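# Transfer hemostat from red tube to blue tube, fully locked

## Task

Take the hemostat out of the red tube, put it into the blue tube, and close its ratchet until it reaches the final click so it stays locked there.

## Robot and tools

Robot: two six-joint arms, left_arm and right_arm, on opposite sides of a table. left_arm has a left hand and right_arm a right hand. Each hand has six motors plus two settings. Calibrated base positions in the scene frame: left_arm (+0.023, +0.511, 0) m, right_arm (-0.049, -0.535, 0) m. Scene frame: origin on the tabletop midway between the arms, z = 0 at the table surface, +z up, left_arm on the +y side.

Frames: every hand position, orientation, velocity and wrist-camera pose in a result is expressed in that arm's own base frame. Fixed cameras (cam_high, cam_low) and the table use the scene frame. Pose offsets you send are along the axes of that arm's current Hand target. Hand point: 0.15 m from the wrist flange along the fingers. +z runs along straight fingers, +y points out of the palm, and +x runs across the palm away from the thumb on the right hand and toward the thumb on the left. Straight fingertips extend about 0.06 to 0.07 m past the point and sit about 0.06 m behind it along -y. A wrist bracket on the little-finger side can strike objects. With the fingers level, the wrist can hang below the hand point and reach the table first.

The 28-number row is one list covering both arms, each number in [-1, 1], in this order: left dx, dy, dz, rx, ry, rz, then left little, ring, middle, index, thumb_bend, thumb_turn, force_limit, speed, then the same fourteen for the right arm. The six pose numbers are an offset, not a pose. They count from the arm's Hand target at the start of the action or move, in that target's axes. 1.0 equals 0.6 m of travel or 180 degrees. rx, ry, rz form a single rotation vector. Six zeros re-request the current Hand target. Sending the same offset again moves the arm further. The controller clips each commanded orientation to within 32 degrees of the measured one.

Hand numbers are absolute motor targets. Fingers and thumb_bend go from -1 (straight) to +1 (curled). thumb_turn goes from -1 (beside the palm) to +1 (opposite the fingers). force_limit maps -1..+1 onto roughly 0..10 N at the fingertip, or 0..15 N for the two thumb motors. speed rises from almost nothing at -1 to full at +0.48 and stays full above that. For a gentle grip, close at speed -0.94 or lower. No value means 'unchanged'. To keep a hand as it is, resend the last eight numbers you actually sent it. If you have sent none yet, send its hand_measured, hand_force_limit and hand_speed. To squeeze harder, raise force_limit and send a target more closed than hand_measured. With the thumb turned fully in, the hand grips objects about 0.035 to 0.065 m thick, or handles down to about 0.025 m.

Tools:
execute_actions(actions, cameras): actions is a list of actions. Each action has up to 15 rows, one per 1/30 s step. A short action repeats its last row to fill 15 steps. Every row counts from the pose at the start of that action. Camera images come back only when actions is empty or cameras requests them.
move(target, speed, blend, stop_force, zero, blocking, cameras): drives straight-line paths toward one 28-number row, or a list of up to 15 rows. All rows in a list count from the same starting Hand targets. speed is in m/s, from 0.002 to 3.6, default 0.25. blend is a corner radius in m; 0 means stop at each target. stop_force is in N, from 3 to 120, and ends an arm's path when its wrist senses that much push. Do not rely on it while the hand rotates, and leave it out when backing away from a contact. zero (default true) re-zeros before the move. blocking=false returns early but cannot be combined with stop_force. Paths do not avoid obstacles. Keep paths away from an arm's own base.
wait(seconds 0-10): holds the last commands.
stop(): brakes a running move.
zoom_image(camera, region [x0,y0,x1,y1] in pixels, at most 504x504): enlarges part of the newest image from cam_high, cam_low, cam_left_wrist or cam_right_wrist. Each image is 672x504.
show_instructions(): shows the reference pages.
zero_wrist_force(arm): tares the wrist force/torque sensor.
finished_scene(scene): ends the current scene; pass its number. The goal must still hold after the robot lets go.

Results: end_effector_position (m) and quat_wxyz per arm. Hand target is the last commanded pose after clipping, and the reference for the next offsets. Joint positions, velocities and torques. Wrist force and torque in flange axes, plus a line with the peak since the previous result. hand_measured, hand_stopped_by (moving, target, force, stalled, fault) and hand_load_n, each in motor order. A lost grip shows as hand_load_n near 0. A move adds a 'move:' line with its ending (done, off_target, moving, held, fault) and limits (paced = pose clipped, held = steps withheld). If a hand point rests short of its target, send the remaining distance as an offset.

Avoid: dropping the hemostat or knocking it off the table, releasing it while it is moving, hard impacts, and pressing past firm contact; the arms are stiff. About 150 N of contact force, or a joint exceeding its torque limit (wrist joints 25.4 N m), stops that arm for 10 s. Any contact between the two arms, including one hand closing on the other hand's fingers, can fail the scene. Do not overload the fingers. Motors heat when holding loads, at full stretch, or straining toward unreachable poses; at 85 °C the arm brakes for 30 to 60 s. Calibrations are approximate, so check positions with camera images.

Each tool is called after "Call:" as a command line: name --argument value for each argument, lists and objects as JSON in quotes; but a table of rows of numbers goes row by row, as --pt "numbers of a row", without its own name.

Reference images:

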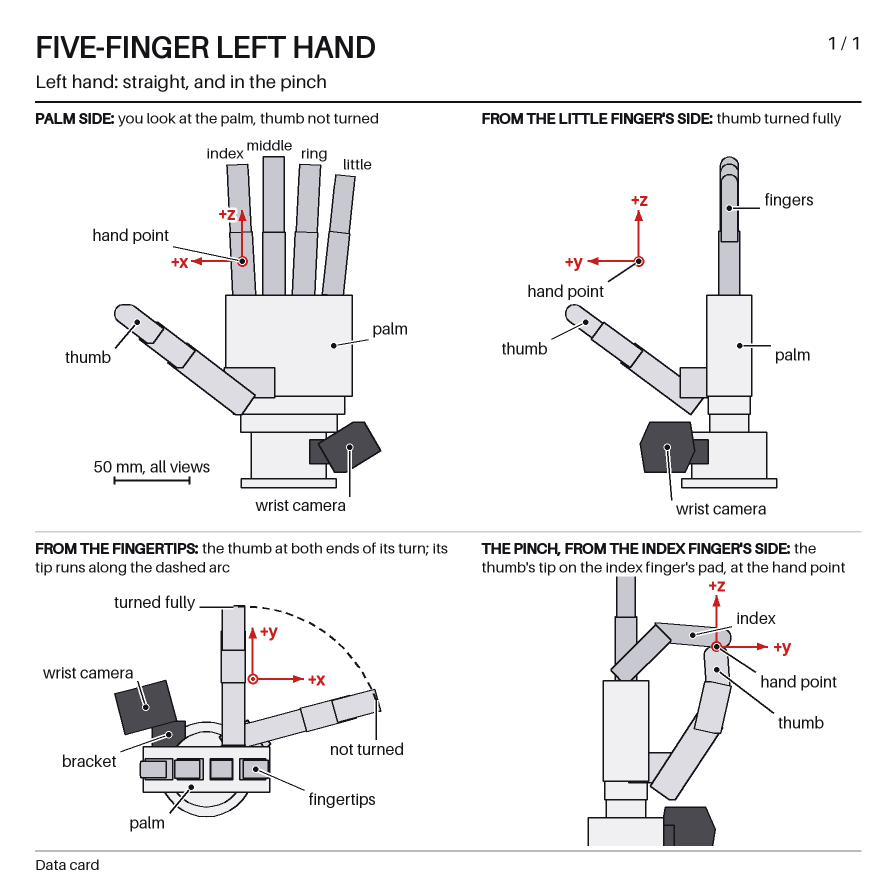

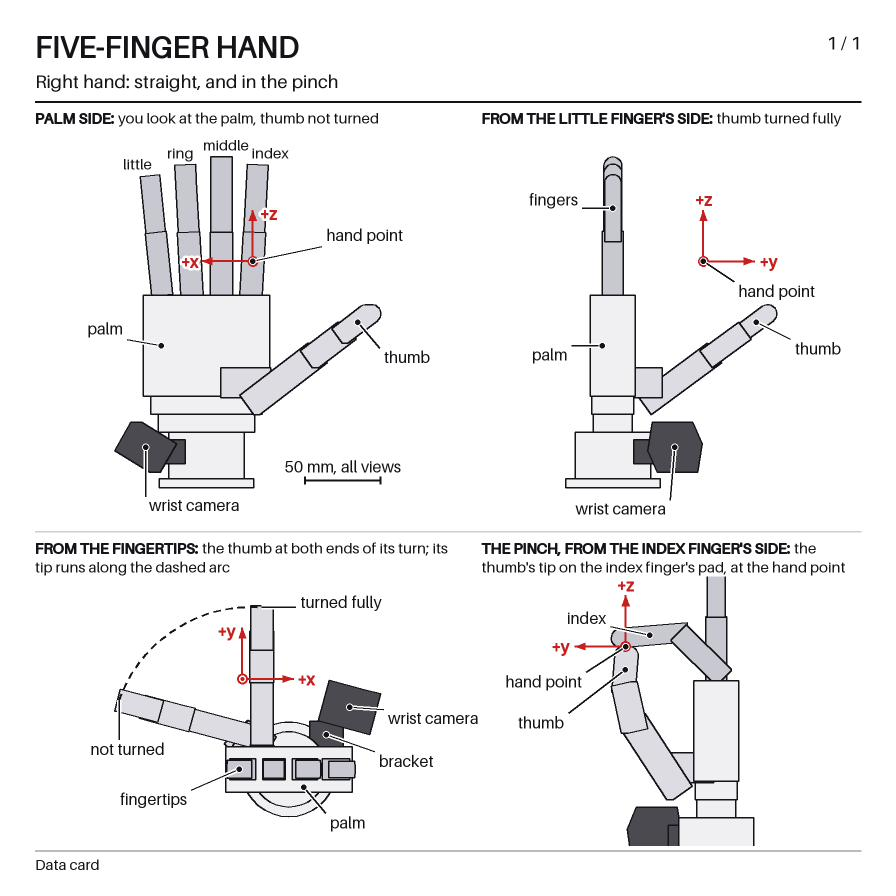

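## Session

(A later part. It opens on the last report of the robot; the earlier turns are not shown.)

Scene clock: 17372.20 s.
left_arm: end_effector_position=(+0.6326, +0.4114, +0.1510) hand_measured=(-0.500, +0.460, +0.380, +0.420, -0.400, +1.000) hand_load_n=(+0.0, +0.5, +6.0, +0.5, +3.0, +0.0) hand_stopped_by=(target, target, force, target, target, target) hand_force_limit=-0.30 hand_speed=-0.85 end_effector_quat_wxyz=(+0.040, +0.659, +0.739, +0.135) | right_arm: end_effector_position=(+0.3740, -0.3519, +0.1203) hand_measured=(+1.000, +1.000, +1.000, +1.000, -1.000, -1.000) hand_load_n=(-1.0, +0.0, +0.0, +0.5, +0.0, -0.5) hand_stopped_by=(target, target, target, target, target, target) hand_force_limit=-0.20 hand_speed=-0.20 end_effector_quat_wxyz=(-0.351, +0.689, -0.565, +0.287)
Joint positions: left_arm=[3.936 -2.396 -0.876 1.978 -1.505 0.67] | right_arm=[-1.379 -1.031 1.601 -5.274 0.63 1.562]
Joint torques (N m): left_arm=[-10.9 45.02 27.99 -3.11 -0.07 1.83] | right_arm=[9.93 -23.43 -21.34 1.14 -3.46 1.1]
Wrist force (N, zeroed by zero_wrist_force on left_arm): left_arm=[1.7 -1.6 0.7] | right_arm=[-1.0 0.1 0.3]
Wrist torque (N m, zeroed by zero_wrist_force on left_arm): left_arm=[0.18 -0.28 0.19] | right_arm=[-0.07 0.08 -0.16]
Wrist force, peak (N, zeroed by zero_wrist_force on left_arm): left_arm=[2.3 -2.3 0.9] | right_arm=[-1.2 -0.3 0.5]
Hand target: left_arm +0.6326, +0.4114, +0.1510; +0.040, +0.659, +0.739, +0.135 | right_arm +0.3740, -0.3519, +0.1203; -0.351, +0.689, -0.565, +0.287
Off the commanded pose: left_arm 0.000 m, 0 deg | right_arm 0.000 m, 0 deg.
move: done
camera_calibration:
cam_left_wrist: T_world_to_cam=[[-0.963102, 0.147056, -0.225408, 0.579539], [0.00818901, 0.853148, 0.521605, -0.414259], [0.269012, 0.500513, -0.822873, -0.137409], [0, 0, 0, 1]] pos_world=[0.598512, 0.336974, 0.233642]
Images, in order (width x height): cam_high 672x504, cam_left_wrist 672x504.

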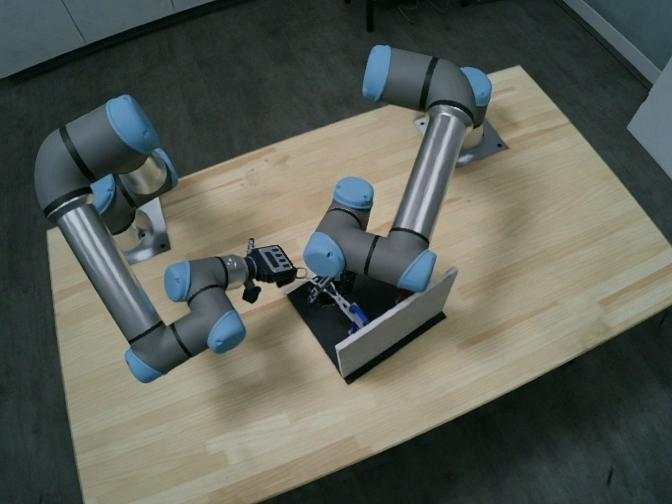

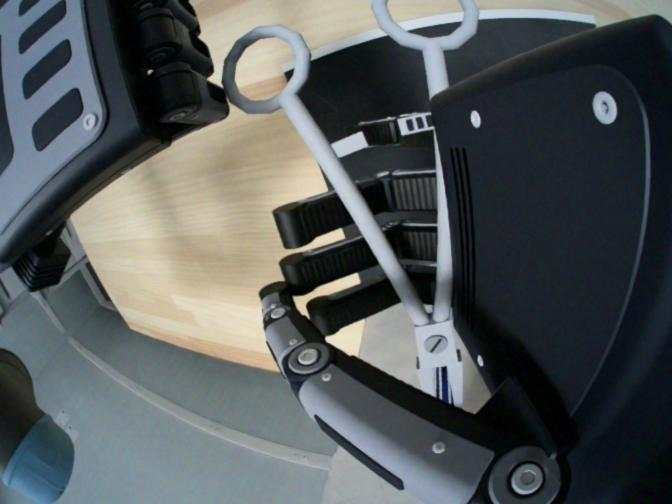

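Call:
move --target '[0.002,0.0005,0.0004,0.001,0.0021,-0.008,-0.5,0.46,0.44,0.42,-0.4,1,-0.3,-0.85,0,-0.00294,0.00405,0,0,0,1,1,1,1,-1,-1,-0.2,-0.2]' --speed 0.005 --stop_force 12 --cameras '["cam_left_wrist", "cam_high"]'

Call:
zoom_image --camera "cam_left_wrist" --region '[140, 0, 520, 380]'

Call:
zoom_image --camera "cam_high" --region '[320, 280, 370, 335]'

Call:
zoom_image --camera "cam_left_wrist" --region '[400, 300, 520, 420]'

Scene clock: 17387.57 s.
left_arm: end_effector_position=(+0.6328, +0.4127, +0.1510) hand_measured=(-0.500, +0.460, +0.380, +0.420, -0.400, +1.000) hand_load_n=(+0.0, +3.0, +6.0, +0.5, +3.0, +0.5) hand_stopped_by=(target, target, force, target, target, target) hand_force_limit=-0.30 hand_speed=-0.85 end_effector_quat_wxyz=(+0.038, +0.649, +0.748, +0.136) | right_arm: end_effector_position=(+0.3770, -0.3513, +0.1203) hand_measured=(+1.000, +1.000, +1.000, +1.000, -1.000, -1.000) hand_load_n=(-0.5, +0.0, +0.0, +0.0, +0.0, +0.0) hand_stopped_by=(target, target, target, target, target, target) hand_force_limit=-0.20 hand_speed=-0.20 end_effector_quat_wxyz=(-0.351, +0.689, -0.565, +0.287)
Joint positions: left_arm=[3.932 -2.399 -0.871 1.977 -1.513 0.641] | right_arm=[-1.372 -1.03 1.597 -5.28 0.63 1.574]
Joint torques (N m): left_arm=[-11.37 47.81 28.95 -3.43 0.06 1.86] | right_arm=[8.04 -22.93 -22.39 1 -2.65 1.03]
Wrist force (N, zeroed by zero_wrist_force on left_arm): left_arm=[2.2 -1.3 3.2] | right_arm=[-0.7 -2.2 -0.2]
Wrist torque (N m, zeroed by zero_wrist_force on left_arm): left_arm=[0.17 -0.21 0.22] | right_arm=[-0.17 0.11 -0.27]
Wrist force, peak (N, zeroed by zero_wrist_force on left_arm): left_arm=[1.9 -5.3 0.9] | right_arm=[-0.7 -2.3 -0.5]
Hand target: left_arm +0.6328, +0.4127, +0.1510; +0.038, +0.649, +0.748, +0.136 | right_arm +0.3770, -0.3513, +0.1203; -0.351, +0.689, -0.565, +0.287
Off the commanded pose: left_arm 0.000 m, 0 deg | right_arm 0.000 m, 0 deg.
move: done
camera_calibration:
cam_left_wrist: T_world_to_cam=[[-0.966613, 0.121809, -0.225437, 0.592195], [-0.0141287, 0.853112, 0.521537, -0.401191], [0.255851, 0.507309, -0.822908, -0.132575], [0, 0, 0, 1]] pos_world=[0.600675, 0.337383, 0.233641]
Images, in order (width x height): cam_high 672x504, cam_left_wrist 672x504.

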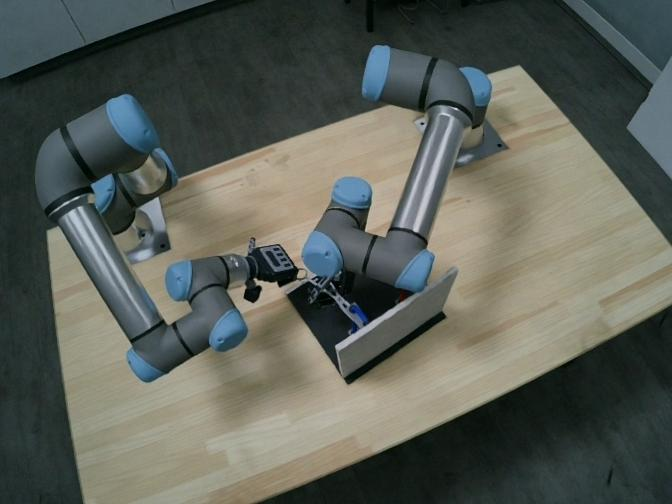

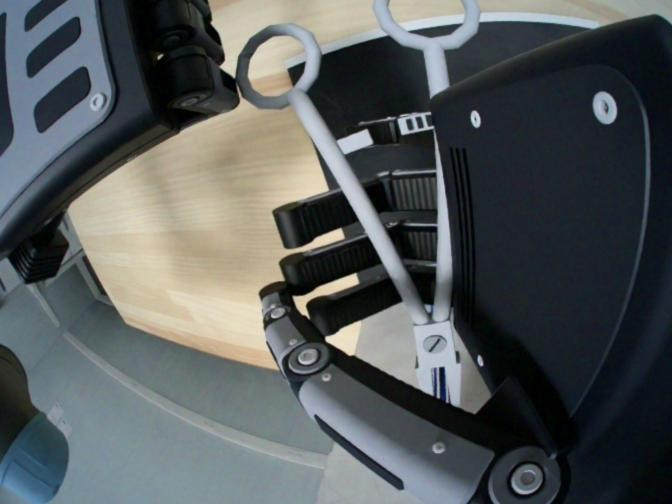

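Scaled by 1.326 from the camera's 672x504 image, which has a finer 960x720 frame.

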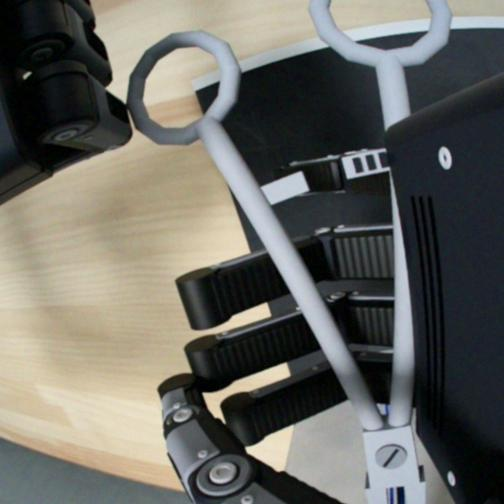

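Scaled by 9.164 from the camera's 672x504 image, which has a finer 960x720 frame.

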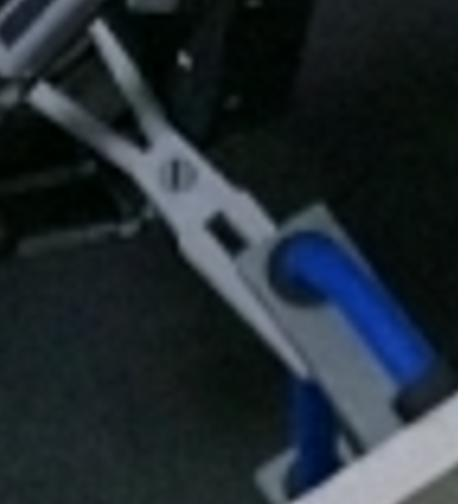

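Scaled by 4.200 from the camera's 672x504 image, which has a finer 960x720 frame.

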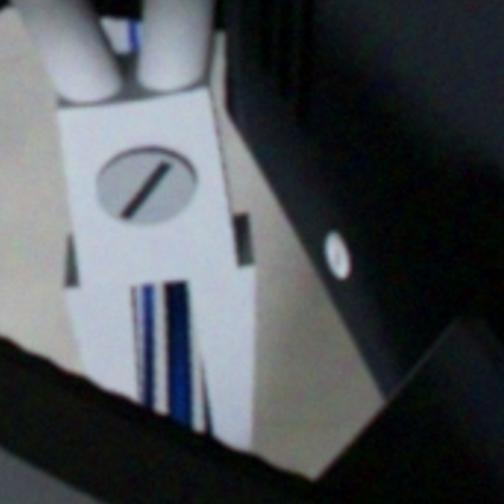

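Call:
move --pt "0 0 0 0 0 0 -0.5 0.46 0.44 0.42 -0.4 1 -0.3 -0.85 0 0.0059 -0.0081 0 0 0 1 1 1 1 -1 -1 -0.2 -0.2" --pt "0 0 0 0 0 0 -0.5 0.46 0.44 0.42 -0.4 1 -0.3 -0.85 0 0.0194 0.0017 0 0 0 1 1 1 1 -1 -1 -0.2 -0.2" --speed 0.02

Call:
move --target '[0,0,0,0,0,0,-0.5,0.46,0.44,0.42,-0.4,1,-0.3,-0.85,0,-0.0059,0.0081,0,0,0,1,1,1,1,-1,-1,-0.2,-0.2]' --speed 0.01 --stop_force 5 --cameras '["cam_left_wrist", "cam_high"]'

Call:
zoom_image --camera "cam_left_wrist" --region '[140, 0, 520, 380]'

Call:
zoom_image --camera "cam_high" --region '[270, 240, 370, 340]'

Scene clock: 17409.47 s.
left_arm: end_effector_position=(+0.6328, +0.4127, +0.1510) hand_measured=(-0.500, +0.460, +0.380, +0.420, -0.400, +1.000) hand_load_n=(+0.0, +2.0, +6.0, +0.0, +3.0, +0.5) hand_stopped_by=(target, target, force, target, target, target) hand_force_limit=-0.30 hand_speed=-0.85 end_effector_quat_wxyz=(+0.038, +0.649, +0.748, +0.136) | right_arm: end_effector_position=(+0.3710, -0.3524, +0.1101) hand_measured=(+1.000, +1.000, +1.000, +1.000, -1.000, -1.000) hand_load_n=(-0.5, +0.0, +0.0, +0.0, +0.0, +0.0) hand_stopped_by=(target, target, target, target, target, target) hand_force_limit=-0.20 hand_speed=-0.20 end_effector_quat_wxyz=(-0.351, +0.689, -0.565, +0.287)
Joint positions: left_arm=[3.932 -2.399 -0.871 1.977 -1.513 0.641] | right_arm=[-1.385 -1.018 1.614 -5.29 0.63 1.551]
Joint torques (N m): left_arm=[9.73 54.55 7.53 -3.3 1.1 2.61] | right_arm=[13.68 -46.59 -17.62 4.22 0.99 2.9]
Wrist force (N, zeroed by zero_wrist_force on left_arm): left_arm=[2.2 -1.4 1.6] | right_arm=[-1.0 -0.9 0.6]
Wrist torque (N m, zeroed by zero_wrist_force on left_arm): left_arm=[0.15 -0.27 0.20] | right_arm=[-0.11 0.09 -0.12]
Wrist force, peak (N, zeroed by zero_wrist_force on left_arm): left_arm=[2.4 -1.6 3.7] | right_arm=[-1.0 -2.8 0.3]
Hand target: left_arm +0.6328, +0.4127, +0.1510; +0.038, +0.649, +0.748, +0.136 | right_arm +0.3710, -0.3524, +0.1103; -0.351, +0.689, -0.565, +0.287
Off the commanded pose: left_arm 0.000 m, 0 deg | right_arm 0.000 m, 0 deg.
move: done

Scene clock: 17411.10 s.
left_arm: end_effector_position=(+0.6328, +0.4127, +0.1510) hand_measured=(-0.500, +0.460, +0.380, +0.420, -0.400, +1.000) hand_load_n=(+0.0, +1.5, +6.0, +0.0, +3.0, +0.5) hand_stopped_by=(target, target, force, target, target, target) hand_force_limit=-0.30 hand_speed=-0.85 end_effector_quat_wxyz=(+0.038, +0.649, +0.748, +0.136) | right_arm: end_effector_position=(+0.3769, -0.3513, +0.1103) hand_measured=(+1.000, +1.000, +1.000, +1.000, -1.000, -1.000) hand_load_n=(-1.5, +0.0, +0.0, +0.0, +0.0, -0.5) hand_stopped_by=(target, target, target, target, target, target) hand_force_limit=-0.20 hand_speed=-0.20 end_effector_quat_wxyz=(-0.351, +0.689, -0.565, +0.287)
Joint positions: left_arm=[3.932 -2.399 -0.871 1.977 -1.513 0.641] | right_arm=[-1.372 -1.018 1.606 -5.302 0.63 1.573]
Joint torques (N m): left_arm=[9.97 54.74 7.39 1.37 1.21 2.07] | right_arm=[-8.49 -26.58 -6.44 4.56 -3.9 -2.7]
Wrist force (N, zeroed by zero_wrist_force on left_arm): left_arm=[2.2 -5.0 1.5] | right_arm=[-1.9 0.9 -1.6]
Wrist torque (N m, zeroed by zero_wrist_force on left_arm): left_arm=[0.04 -0.33 0.38] | right_arm=[0.01 0.22 -0.16]
Wrist force, peak (N, zeroed by zero_wrist_force on left_arm): left_arm=[1.6 -6.6 1.1] | right_arm=[-1.4 1.4 -2.5]
Hand target: left_arm +0.6328, +0.4127, +0.1510; +0.038, +0.649, +0.748, +0.136 | right_arm +0.3769, -0.3513, +0.1103; -0.351, +0.689, -0.565, +0.287
Off the commanded pose: left_arm 0.000 m, 0 deg | right_arm 0.000 m, 0 deg.
move: done
camera_calibration:
cam_left_wrist: T_world_to_cam=[[-0.966614, 0.121891, -0.225386, 0.592157], [-0.0140355, 0.8531, 0.521559, -0.401248], [0.25585, 0.50731, -0.822908, -0.132575], [0, 0, 0, 1]] pos_world=[0.600675, 0.337383, 0.233642]
Images, in order (width x height): cam_high 672x504, cam_left_wrist 672x504.

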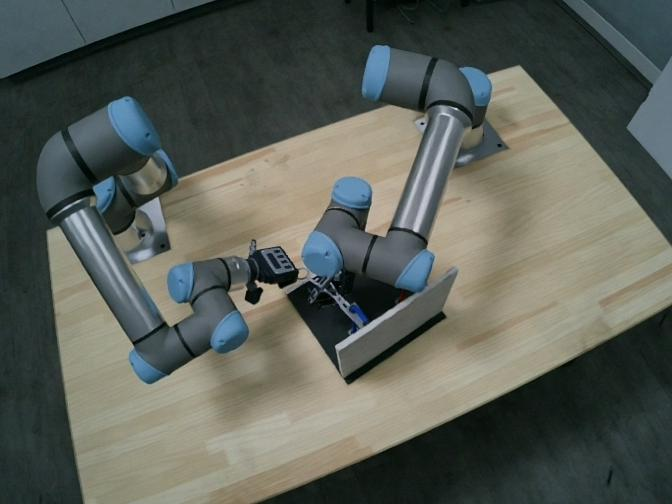

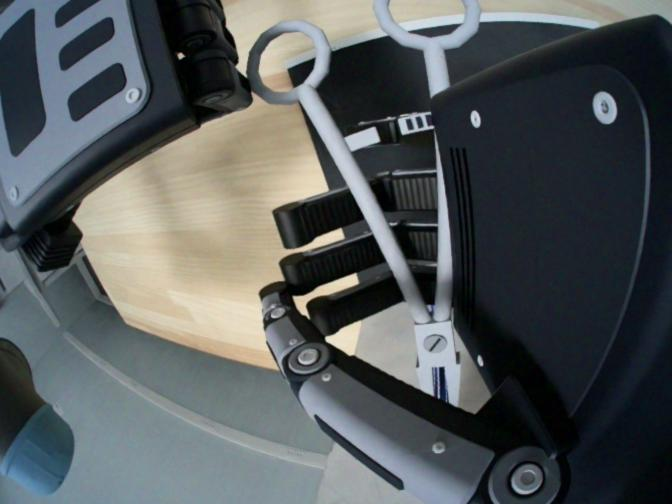

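Scaled by 1.326 from the camera's 672x504 image, which has a finer 960x720 frame.

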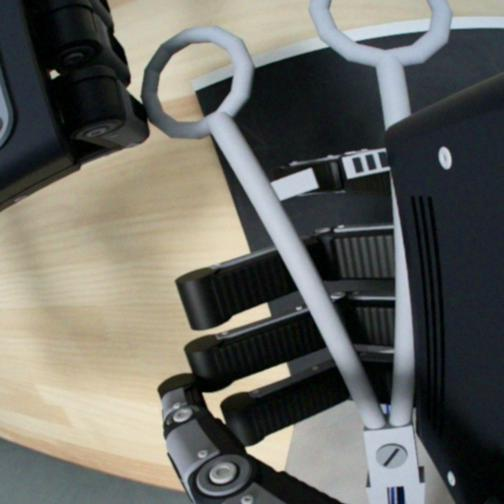

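Scaled by 5.040 from the camera's 672x504 image, which has a finer 960x720 frame.

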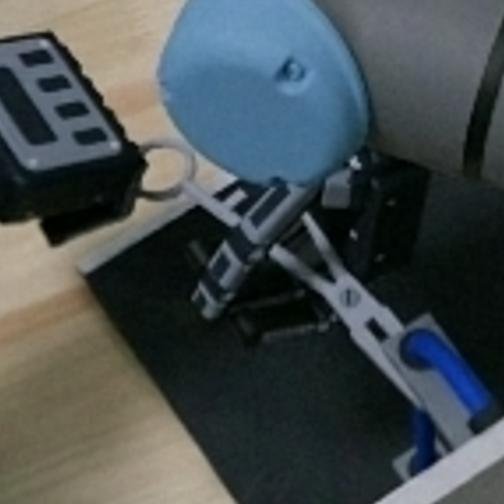

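Call:
move --target '[0.0016,0.0004,0.0003,0.0008,0.0017,-0.0064,-0.5,0.46,0.44,0.42,-0.4,1,-0.3,-0.85,0,-0.00245,0.00337,0,0,0,1,1,1,1,-1,-1,-0.2,-0.2]' --speed 0.005 --stop_force 12 --cameras '["cam_left_wrist"]'

Call:
zoom_image --camera "cam_left_wrist" --region '[140, 0, 520, 380]'

Call:
zoom_image --camera "cam_left_wrist" --region '[400, 300, 520, 420]'

Scene clock: 17424.93 s.
left_arm: end_effector_position=(+0.6329, +0.4137, +0.1510) hand_measured=(-0.500, +0.460, +0.380, +0.420, -0.400, +1.000) hand_load_n=(+0.0, +1.5, +6.5, +0.0, +3.5, +0.5) hand_stopped_by=(target, target, force, target, target, target) hand_force_limit=-0.30 hand_speed=-0.85 end_effector_quat_wxyz=(+0.037, +0.641, +0.754, +0.136) | right_arm: end_effector_position=(+0.3794, -0.3508, +0.1103) hand_measured=(+1.000, +1.000, +1.000, +1.000, -1.000, -1.000) hand_load_n=(-2.0, +0.0, +0.0, +0.0, -0.5, +0.0) hand_stopped_by=(target, target, target, target, target, target) hand_force_limit=-0.20 hand_speed=-0.20 end_effector_quat_wxyz=(-0.351, +0.689, -0.565, +0.287)
Joint positions: left_arm=[3.928 -2.401 -0.867 1.976 -1.52 0.617] | right_arm=[-1.366 -1.017 1.603 -5.307 0.63 1.583]
Joint torques (N m): left_arm=[-12.47 46.39 29.74 -2.22 0.63 1.71] | right_arm=[10.27 -23.71 -21.05 0.89 -0.86 0.96]
Wrist force (N, zeroed by zero_wrist_force on left_arm): left_arm=[2.0 -7.3 1.3] | right_arm=[-1.4 2.1 -2.9]
Wrist torque (N m, zeroed by zero_wrist_force on left_arm): left_arm=[-0.04 -0.34 0.49] | right_arm=[0.08 0.28 -0.08]
Wrist force, peak (N, zeroed by zero_wrist_force on left_arm): left_arm=[2.0 -7.7 1.0] | right_arm=[-1.4 2.0 -3.1]
Hand target: left_arm +0.6329, +0.4137, +0.1510; +0.037, +0.641, +0.754, +0.136 | right_arm +0.3794, -0.3508, +0.1103; -0.351, +0.689, -0.565, +0.287
Off the commanded pose: left_arm 0.000 m, 0 deg | right_arm 0.000 m, 0 deg.
move: done
camera_calibration:
cam_left_wrist: T_world_to_cam=[[-0.968951, 0.10149, -0.225465, 0.602048], [-0.0320573, 0.852611, 0.521562, -0.390483], [0.245167, 0.512595, -0.822885, -0.128524], [0, 0, 0, 1]] pos_world=[0.602346, 0.337708, 0.233641]
Images, in order (width x height): cam_left_wrist 672x504.

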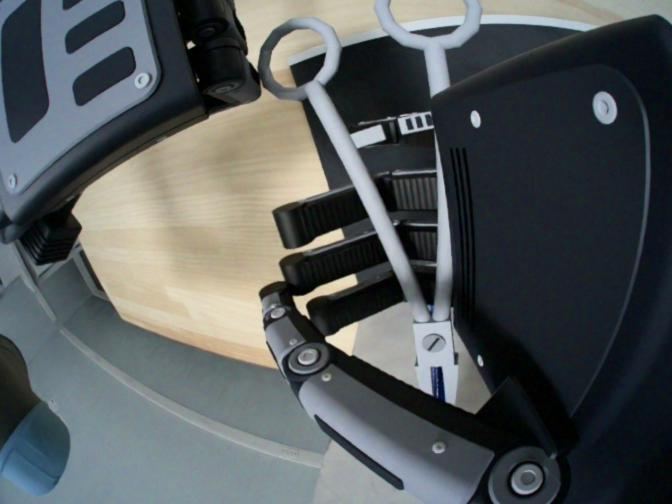

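Scaled by 1.326 from the camera's 672x504 image, which has a finer 960x720 frame.

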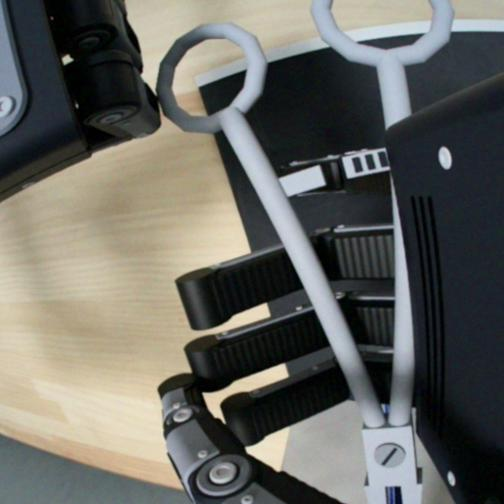

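Scaled by 4.200 from the camera's 672x504 image, which has a finer 960x720 frame.

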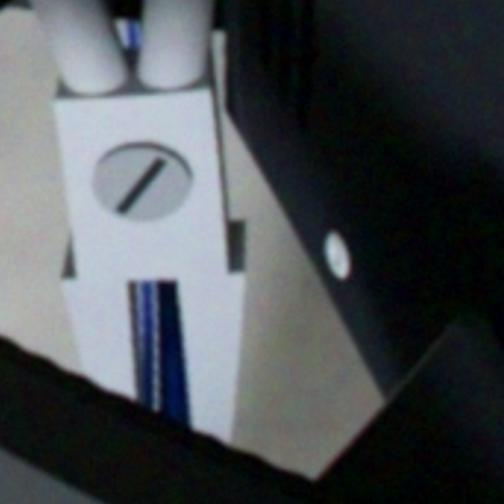

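Call:
move --target '[0.0013,0,0.0003,0.0007,0.0014,-0.0053,-0.5,0.46,0.44,0.42,-0.4,1,-0.3,-0.85,0,-0.00245,0.00337,0,0,0,1,1,1,1,-1,-1,-0.2,-0.2]' --speed 0.005 --stop_force 15 --cameras '["cam_left_wrist"]'

Call:
zoom_image --camera "cam_left_wrist" --region '[140, 0, 520, 380]'

Call:
zoom_image --camera "cam_left_wrist" --region '[240, 0, 480, 180]'

Scene clock: 17438.97 s.
left_arm: end_effector_position=(+0.6328, +0.4145, +0.1509) hand_measured=(-0.500, +0.460, +0.380, +0.420, -0.400, +1.000) hand_load_n=(+0.0, +4.5, +6.0, +0.0, +3.0, +0.5) hand_stopped_by=(target, target, force, target, target, target) hand_force_limit=-0.30 hand_speed=-0.85 end_effector_quat_wxyz=(+0.036, +0.634, +0.760, +0.137) | right_arm: end_effector_position=(+0.3819, -0.3503, +0.1103) hand_measured=(+1.000, +1.000, +1.000, +1.000, -1.000, -1.000) hand_load_n=(-1.0, +0.0, +0.0, +0.0, +0.0, +0.0) hand_stopped_by=(target, target, target, target, target, target) hand_force_limit=-0.20 hand_speed=-0.20 end_effector_quat_wxyz=(-0.351, +0.689, -0.565, +0.287)
Joint positions: left_arm=[3.925 -2.403 -0.864 1.976 -1.525 0.598] | right_arm=[-1.361 -1.017 1.6 -5.311 0.63 1.592]
Joint torques (N m): left_arm=[-11.99 49.81 30.85 -3.26 0.52 1.6] | right_arm=[7.97 -22.46 -19.42 1.05 1.28 0.53]
Wrist force (N, zeroed by zero_wrist_force on left_arm): left_arm=[3.1 -3.5 5.9] | right_arm=[-1.1 -3.2 -1.7]
Wrist torque (N m, zeroed by zero_wrist_force on left_arm): left_arm=[0.02 -0.14 0.37] | right_arm=[-0.15 0.26 -0.35]
Wrist force, peak (N, zeroed by zero_wrist_force on left_arm): left_arm=[2.6 -7.8 1.8] | right_arm=[-1.1 -3.4 -2.2]
Hand target: left_arm +0.6328, +0.4145, +0.1509; +0.036, +0.635, +0.760, +0.137 | right_arm +0.3818, -0.3503, +0.1103; -0.351, +0.689, -0.565, +0.287
Off the commanded pose: left_arm 0.000 m, 0 deg | right_arm 0.000 m, 0 deg.
move: done
camera_calibration:
cam_left_wrist: T_world_to_cam=[[-0.970604, 0.0846457, -0.225308, 0.609893], [-0.0467895, 0.851899, 0.521612, -0.381471], [0.236092, 0.516821, -0.822895, -0.124988], [0, 0, 0, 1]] pos_world=[0.603624, 0.337946, 0.233542]
Images, in order (width x height): cam_left_wrist 672x504.

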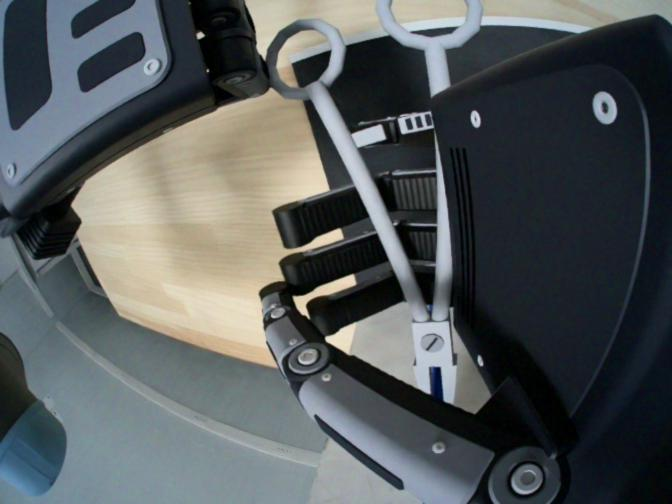

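Scaled by 1.326 from the camera's 672x504 image, which has a finer 960x720 frame.

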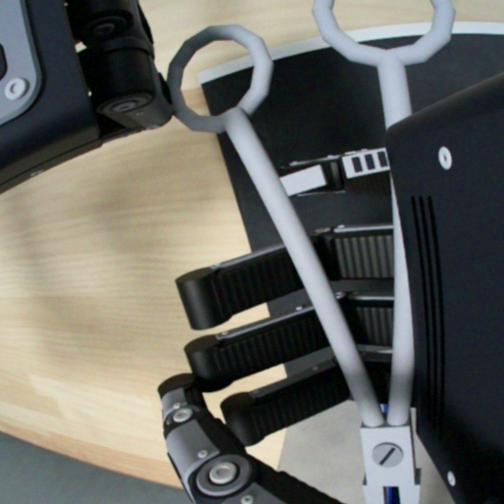

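Scaled by 2.100 from the camera's 672x504 image, which has a finer 960x720 frame.

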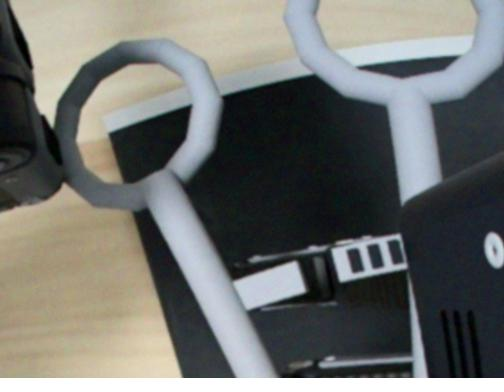

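Call:
move --target '[0,0,0,0,0,0,-0.5,0.46,0.44,0.42,-0.4,1,-0.3,-0.85,0,0.0294,-0.0405,0,0,0,1,1,1,1,-1,-1,-0.2,-0.2]' --speed 0.02 --cameras '["cam_left_wrist", "cam_high"]'

Call:
zoom_image --camera "cam_left_wrist" --region '[140, 0, 520, 380]'

Call:
zoom_image --camera "cam_high" --region '[270, 240, 370, 340]'

Scene clock: 17516.67 s.
left_arm: end_effector_position=(+0.6328, +0.4145, +0.1509) hand_measured=(-0.500, +0.460, +0.380, +0.420, -0.400, +1.000) hand_load_n=(+0.5, +0.5, +6.0, +0.0, +3.0, +0.5) hand_stopped_by=(target, target, force, target, target, target) hand_force_limit=-0.30 hand_speed=-0.85 end_effector_quat_wxyz=(+0.036, +0.635, +0.760, +0.137) | right_arm: end_effector_position=(+0.3523, -0.3561, +0.1103) hand_measured=(+1.000, +1.000, +1.000, +1.000, -1.000, -1.000) hand_load_n=(+0.0, +0.0, +0.0, +0.0, +0.0, +0.0) hand_stopped_by=(target, target, target, target, target, target) hand_force_limit=-0.20 hand_speed=-0.20 end_effector_quat_wxyz=(-0.351, +0.689, -0.566, +0.287) end_effector_velocity=(+0.001, +0.001, +0.000) end_effector_angular_velocity=(+0.003, +0.000, -0.001)
Joint positions: left_arm=[3.925 -2.403 -0.864 1.976 -1.525 0.598] | right_arm=[-1.428 -1.021 1.636 -5.251 0.632 1.478]
Joint velocities: left_arm=[within noise] | right_arm=[0.001 0 0.001 -0.002 0 0.005]
Joint torques (N m): left_arm=[9.6 57.31 7.65 -2.81 1.57 2.45] | right_arm=[14.46 -47.06 -21.48 0.49 0.54 2.64]
Wrist force (N, zeroed by zero_wrist_force on left_arm): left_arm=[2.4 1.8 1.1] | right_arm=[-0.7 -1.3 2.2]
Wrist torque (N m, zeroed by zero_wrist_force on left_arm): left_arm=[0.22 -0.31 0.06] | right_arm=[-0.20 -0.03 -0.13]
Wrist force, peak (N, zeroed by zero_wrist_force on left_arm): left_arm=[3.6 -3.8 6.1] | right_arm=[-0.9 -4.6 -0.9]
Hand target: left_arm +0.6328, +0.4145, +0.1509; +0.036, +0.635, +0.760, +0.137 | right_arm +0.3524, -0.3562, +0.1103; -0.351, +0.689, -0.565, +0.287
Off the commanded pose: left_arm 0.000 m, 0 deg | right_arm 0.000 m, 0 deg.
move: done
camera_calibration:
cam_left_wrist: T_world_to_cam=[[-0.970583, 0.0847833, -0.225344, 0.609843], [-0.0466737, 0.851937, 0.521561, -0.381542], [0.236199, 0.516736, -0.822918, -0.125019], [0, 0, 0, 1]] pos_world=[0.603624, 0.337947, 0.233542]
Images, in order (width x height): cam_high 672x504, cam_left_wrist 672x504.

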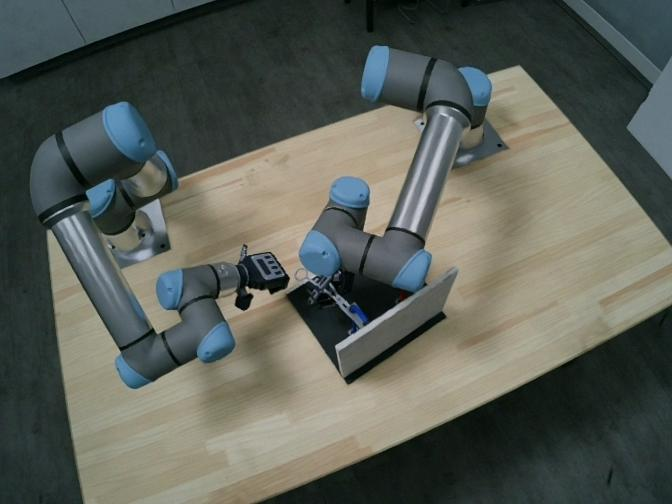

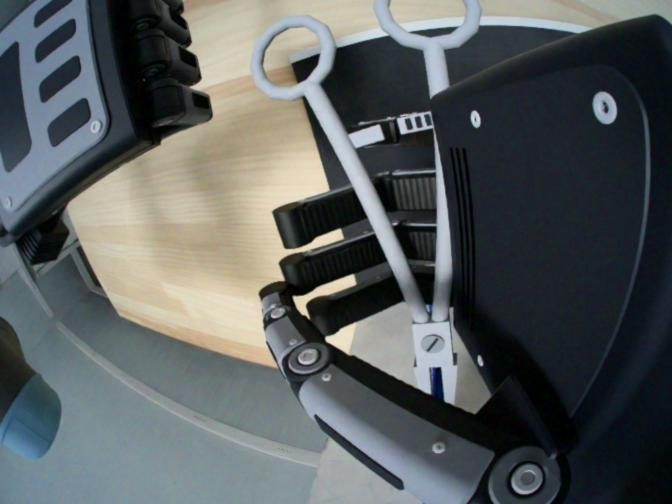

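Scaled by 1.326 from the camera's 672x504 image, which has a finer 960x720 frame.

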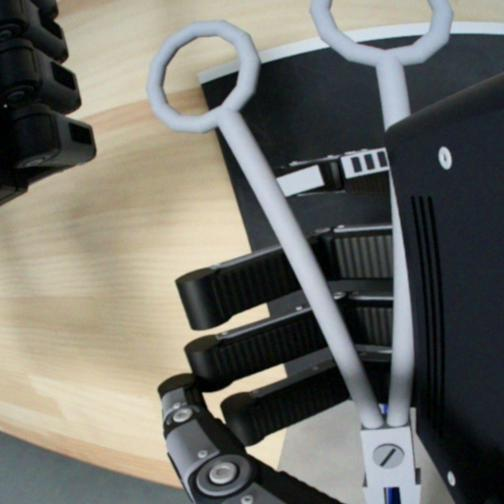

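Scaled by 5.040 from the camera's 672x504 image, which has a finer 960x720 frame.

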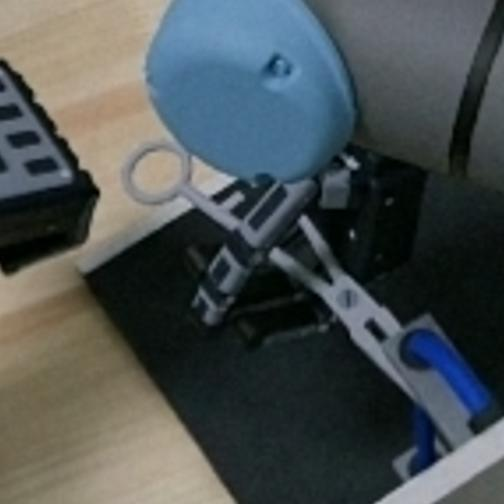

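Call:
move --target '[0,0,0,0,0,0,-0.5,0.46,0.44,0.42,-0.4,1,-0.3,-0.85,0.0018,0.0047,0.051,0.0667,0,0,1,1,1,1,-1,-1,-0.2,-0.2]' --speed 0.03 --cameras '["cam_left_wrist", "cam_high"]'

Call:
zoom_image --camera "cam_left_wrist" --region '[140, 0, 520, 380]'

Call:
zoom_image --camera "cam_high" --region '[270, 240, 370, 340]'

Scene clock: 17576.50 s.
left_arm: end_effector_position=(+0.6328, +0.4145, +0.1509) hand_measured=(-0.500, +0.460, +0.380, +0.420, -0.400, +1.000) hand_load_n=(+0.0, +0.5, +6.0, +0.0, +3.0, +0.5) hand_stopped_by=(target, target, force, target, target, target) hand_force_limit=-0.30 hand_speed=-0.85 end_effector_quat_wxyz=(+0.036, +0.635, +0.760, +0.137) | right_arm: end_effector_position=(+0.3753, -0.3527, +0.0899) hand_measured=(+1.000, +1.000, +1.000, +1.000, -1.000, -1.000) hand_load_n=(+0.0, +0.0, +0.0, +0.0, +0.0, +0.0) hand_stopped_by=(target, target, target, target, target, target) hand_force_limit=-0.20 hand_speed=-0.20 end_effector_quat_wxyz=(-0.421, +0.648, -0.532, +0.344) end_effector_velocity=(-0.001, +0.001, -0.001) end_effector_angular_velocity=(+0.001, +0.007, +0.002)
Joint positions: left_arm=[3.925 -2.403 -0.864 1.976 -1.525 0.598] | right_arm=[-1.46 -0.921 1.692 -5.291 0.428 1.362]
Joint velocities: left_arm=[within noise] | right_arm=[0.002 0 0 0 0.007 0.002]
Joint torques (N m): left_arm=[9.43 57 6.99 -0.52 1.5 2.51] | right_arm=[-4.22 -51.38 -12.92 1.96 1.07 1.48]
Wrist force (N, zeroed by zero_wrist_force on left_arm): left_arm=[2.3 1.7 1.1] | right_arm=[-0.5 -1.3 2.5]
Wrist torque (N m, zeroed by zero_wrist_force on left_arm): left_arm=[0.21 -0.28 0.05] | right_arm=[-0.22 -0.07 -0.14]
Wrist force, peak (N, zeroed by zero_wrist_force on left_arm): left_arm=[2.8 2.0 1.4] | right_arm=[-1.0 -1.3 2.9]
Hand target: left_arm +0.6328, +0.4145, +0.1509; +0.036, +0.635, +0.760, +0.137 | right_arm +0.3752, -0.3527, +0.0900; -0.421, +0.649, -0.532, +0.344
Off the commanded pose: left_arm 0.000 m, 0 deg | right_arm 0.000 m, 0 deg.
move: done
camera_calibration:
cam_left_wrist: T_world_to_cam=[[-0.970606, 0.084733, -0.225265, 0.609855], [-0.046675, 0.851934, 0.521564, -0.381541], [0.236104, 0.516748, -0.822938, -0.124961], [0, 0, 0, 1]] pos_world=[0.603624, 0.337947, 0.233542]
Images, in order (width x height): cam_high 672x504, cam_left_wrist 672x504.

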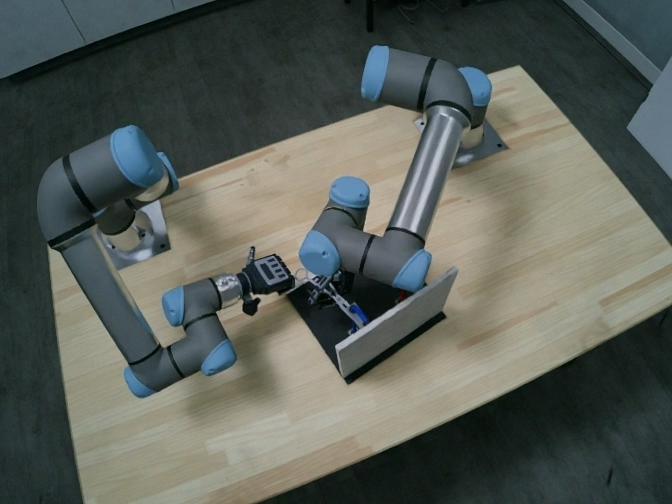

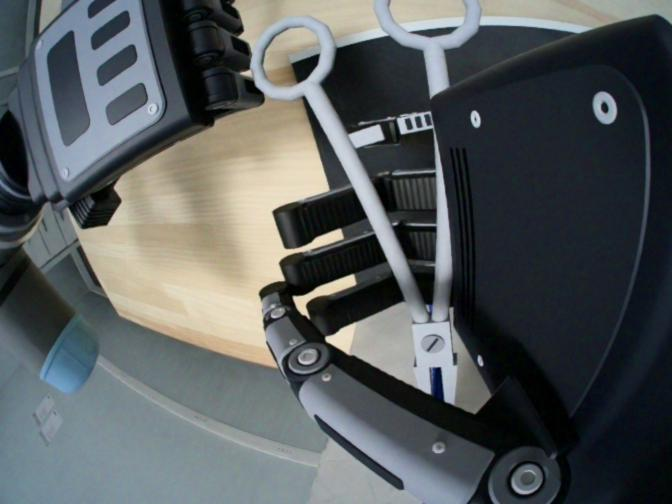

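Scaled by 1.326 from the camera's 672x504 image, which has a finer 960x720 frame.

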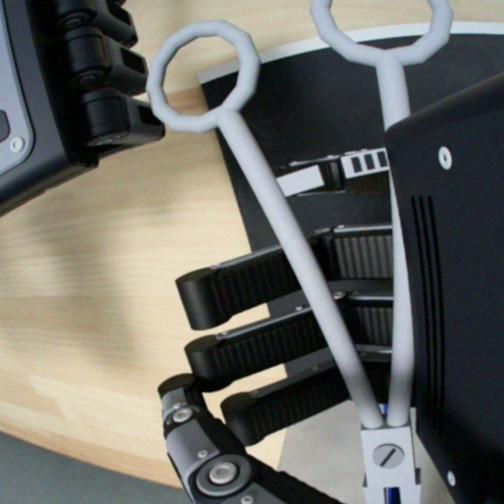

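Scaled by 5.040 from the camera's 672x504 image, which has a finer 960x720 frame.

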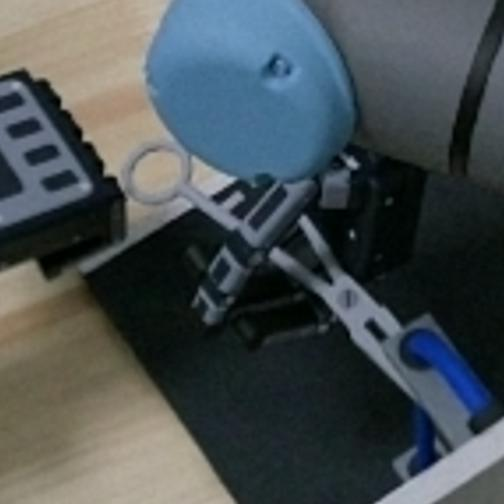

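Call:
move --target '[0,0,0,0,0,0,-0.5,0.46,0.44,0.42,-0.4,1,-0.3,-0.85,0,-0.00813,0.01827,0,0,0,1,1,1,1,-1,-1,-0.2,-0.2]' --speed 0.006 --stop_force 5 --cameras '["cam_left_wrist"]'

Call:
zoom_image --camera "cam_left_wrist" --region '[140, 0, 520, 380]'

Scene clock: 17587.33 s.
left_arm: end_effector_position=(+0.6328, +0.4145, +0.1509) hand_measured=(-0.500, +0.460, +0.380, +0.420, -0.400, +1.000) hand_load_n=(+0.0, +0.5, +6.0, +0.0, +3.0, +0.5) hand_stopped_by=(target, target, force, target, target, target) hand_force_limit=-0.30 hand_speed=-0.85 end_effector_quat_wxyz=(+0.036, +0.635, +0.760, +0.137) | right_arm: end_effector_position=(+0.3797, -0.3518, +0.0900) hand_measured=(+1.000, +1.000, +1.000, +1.000, -1.000, -1.000) hand_load_n=(-1.0, +0.0, +0.0, +0.0, +0.0, -0.5) hand_stopped_by=(target, target, target, target, target, target) hand_force_limit=-0.20 hand_speed=-0.20 end_effector_quat_wxyz=(-0.421, +0.649, -0.532, +0.344)
Joint positions: left_arm=[3.925 -2.403 -0.864 1.976 -1.525 0.598] | right_arm=[-1.449 -0.923 1.686 -5.306 0.427 1.387]
Joint torques (N m): left_arm=[9.35 56.38 7.59 0.29 1.51 2.45] | right_arm=[-9.74 -36.24 -4.12 4.82 0.55 -2.77]
Wrist force (N, zeroed by zero_wrist_force on left_arm): left_arm=[3.8 -5.4 -0.2] | right_arm=[-0.9 1.1 -1.7]
Wrist torque (N m, zeroed by zero_wrist_force on left_arm): left_arm=[0.04 -0.44 0.51] | right_arm=[0.07 0.19 -0.09]
Wrist force, peak (N, zeroed by zero_wrist_force on left_arm): left_arm=[3.7 -6.0 -0.3] | right_arm=[-0.7 -1.5 2.7]
Hand target: left_arm +0.6328, +0.4145, +0.1509; +0.036, +0.635, +0.760, +0.137 | right_arm +0.3797, -0.3518, +0.0900; -0.421, +0.649, -0.532, +0.344 (not the last commanded pose)
Off the commanded pose: left_arm 0.000 m, 0 deg | right_arm 0.007 m, 0 deg.
move: contact (right_arm)
camera_calibration:
cam_left_wrist: T_world_to_cam=[[-0.970583, 0.0847833, -0.225344, 0.609843], [-0.0466737, 0.851937, 0.521561, -0.381542], [0.236199, 0.516736, -0.822918, -0.125019], [0, 0, 0, 1]] pos_world=[0.603624, 0.337947, 0.233542]
Images, in order (width x height): cam_left_wrist 672x504.

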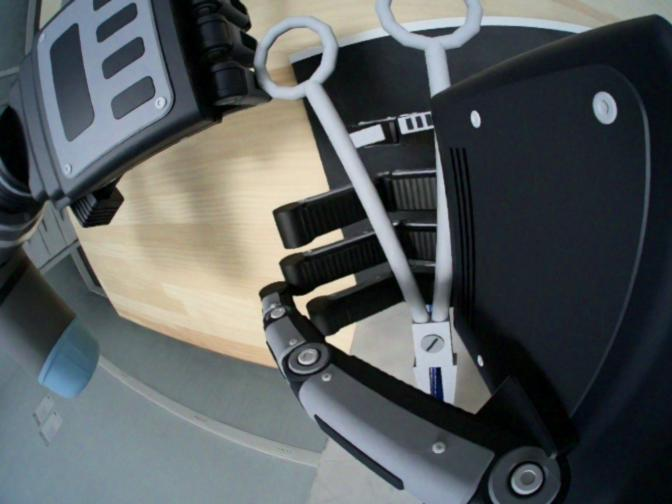

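Scaled by 1.326 from the camera's 672x504 image, which has a finer 960x720 frame.

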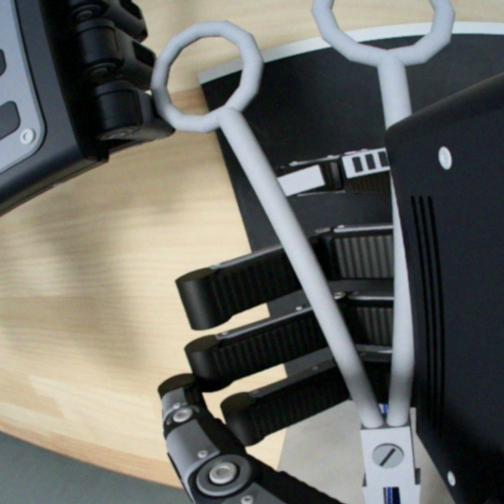

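Call:
move --target '[0.0013,0.0002,0.0002,0.0007,0.0014,-0.0053,-0.5,0.46,0.44,0.42,-0.4,1,-0.3,-0.85,0,-0.0017,0.0038,0,0,0,1,1,1,1,-1,-1,-0.2,-0.2]' --speed 0.005 --stop_force 15 --cameras '["cam_left_wrist"]'

Call:
zoom_image --camera "cam_left_wrist" --region '[140, 0, 520, 380]'

Call:
zoom_image --camera "cam_left_wrist" --region '[400, 300, 520, 420]'

Scene clock: 17604.00 s.
left_arm: end_effector_position=(+0.6328, +0.4153, +0.1509) hand_measured=(-0.500, +0.460, +0.380, +0.420, -0.400, +1.000) hand_load_n=(+0.0, +0.5, +6.0, +0.0, +3.0, +0.5) hand_stopped_by=(target, target, force, target, target, target) hand_force_limit=-0.30 hand_speed=-0.85 end_effector_quat_wxyz=(+0.034, +0.628, +0.765, +0.137) | right_arm: end_effector_position=(+0.3821, -0.3513, +0.0900) hand_measured=(+1.000, +1.000, +1.000, +1.000, -1.000, -1.000) hand_load_n=(-1.0, +0.0, +0.0, +0.5, +0.0, +0.0) hand_stopped_by=(target, target, target, target, target, target) hand_force_limit=-0.20 hand_speed=-0.20 end_effector_quat_wxyz=(-0.421, +0.649, -0.532, +0.344)
Joint positions: left_arm=[3.922 -2.404 -0.861 1.975 -1.531 0.578] | right_arm=[-1.444 -0.923 1.683 -5.315 0.426 1.4]
Joint torques (N m): left_arm=[-12.66 45.26 29.4 -1.83 0.73 1.57] | right_arm=[9.22 -50.95 -19.39 2.05 -4.03 -0.15]
Wrist force (N, zeroed by zero_wrist_force on left_arm): left_arm=[2.9 -8.6 -1.0] | right_arm=[-1.3 2.5 -3.8]
Wrist torque (N m, zeroed by zero_wrist_force on left_arm): left_arm=[-0.05 -0.46 0.62] | right_arm=[0.20 0.28 -0.08]
Wrist force, peak (N, zeroed by zero_wrist_force on left_arm): left_arm=[3.0 -8.9 -1.1] | right_arm=[-1.3 2.5 -4.1]
Hand target: left_arm +0.6328, +0.4152, +0.1509; +0.034, +0.628, +0.765, +0.137 | right_arm +0.3821, -0.3513, +0.0900; -0.421, +0.649, -0.532, +0.344
Off the commanded pose: left_arm 0.000 m, 0 deg | right_arm 0.000 m, 0 deg.
move: done
camera_calibration:
cam_left_wrist: T_world_to_cam=[[-0.971951, 0.067786, -0.225204, 0.6176], [-0.0615032, 0.85098, 0.521584, -0.372482], [0.227, 0.520805, -0.822942, -0.121301], [0, 0, 0, 1]] pos_world=[0.604903, 0.338284, 0.233542]
Images, in order (width x height): cam_left_wrist 672x504.

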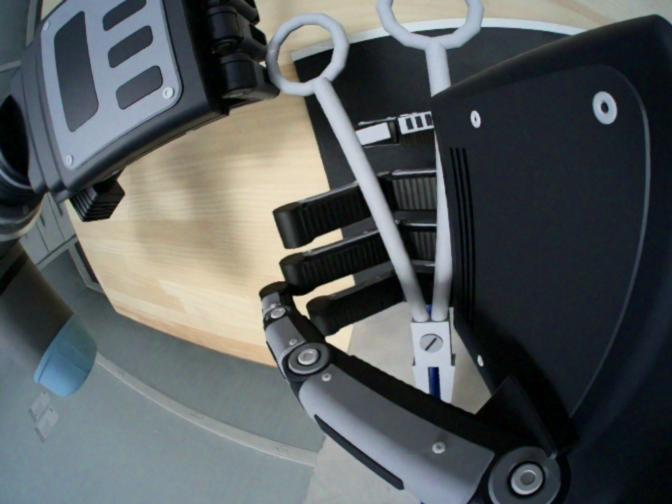

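Scaled by 1.326 from the camera's 672x504 image, which has a finer 960x720 frame.

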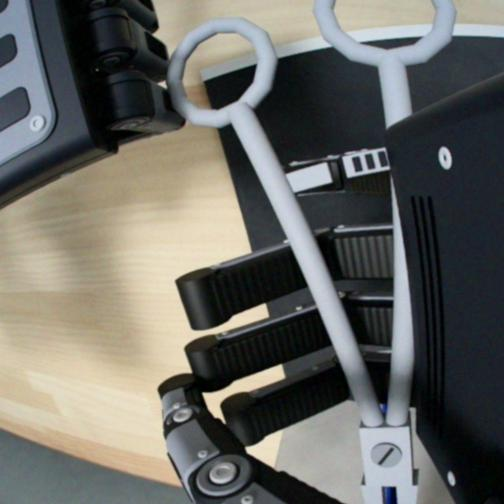

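Scaled by 4.200 from the camera's 672x504 image, which has a finer 960x720 frame.

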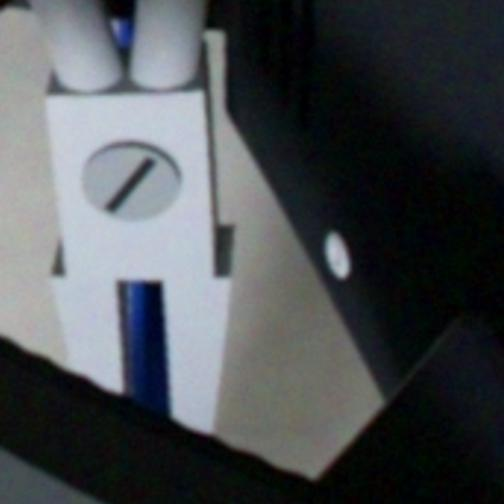

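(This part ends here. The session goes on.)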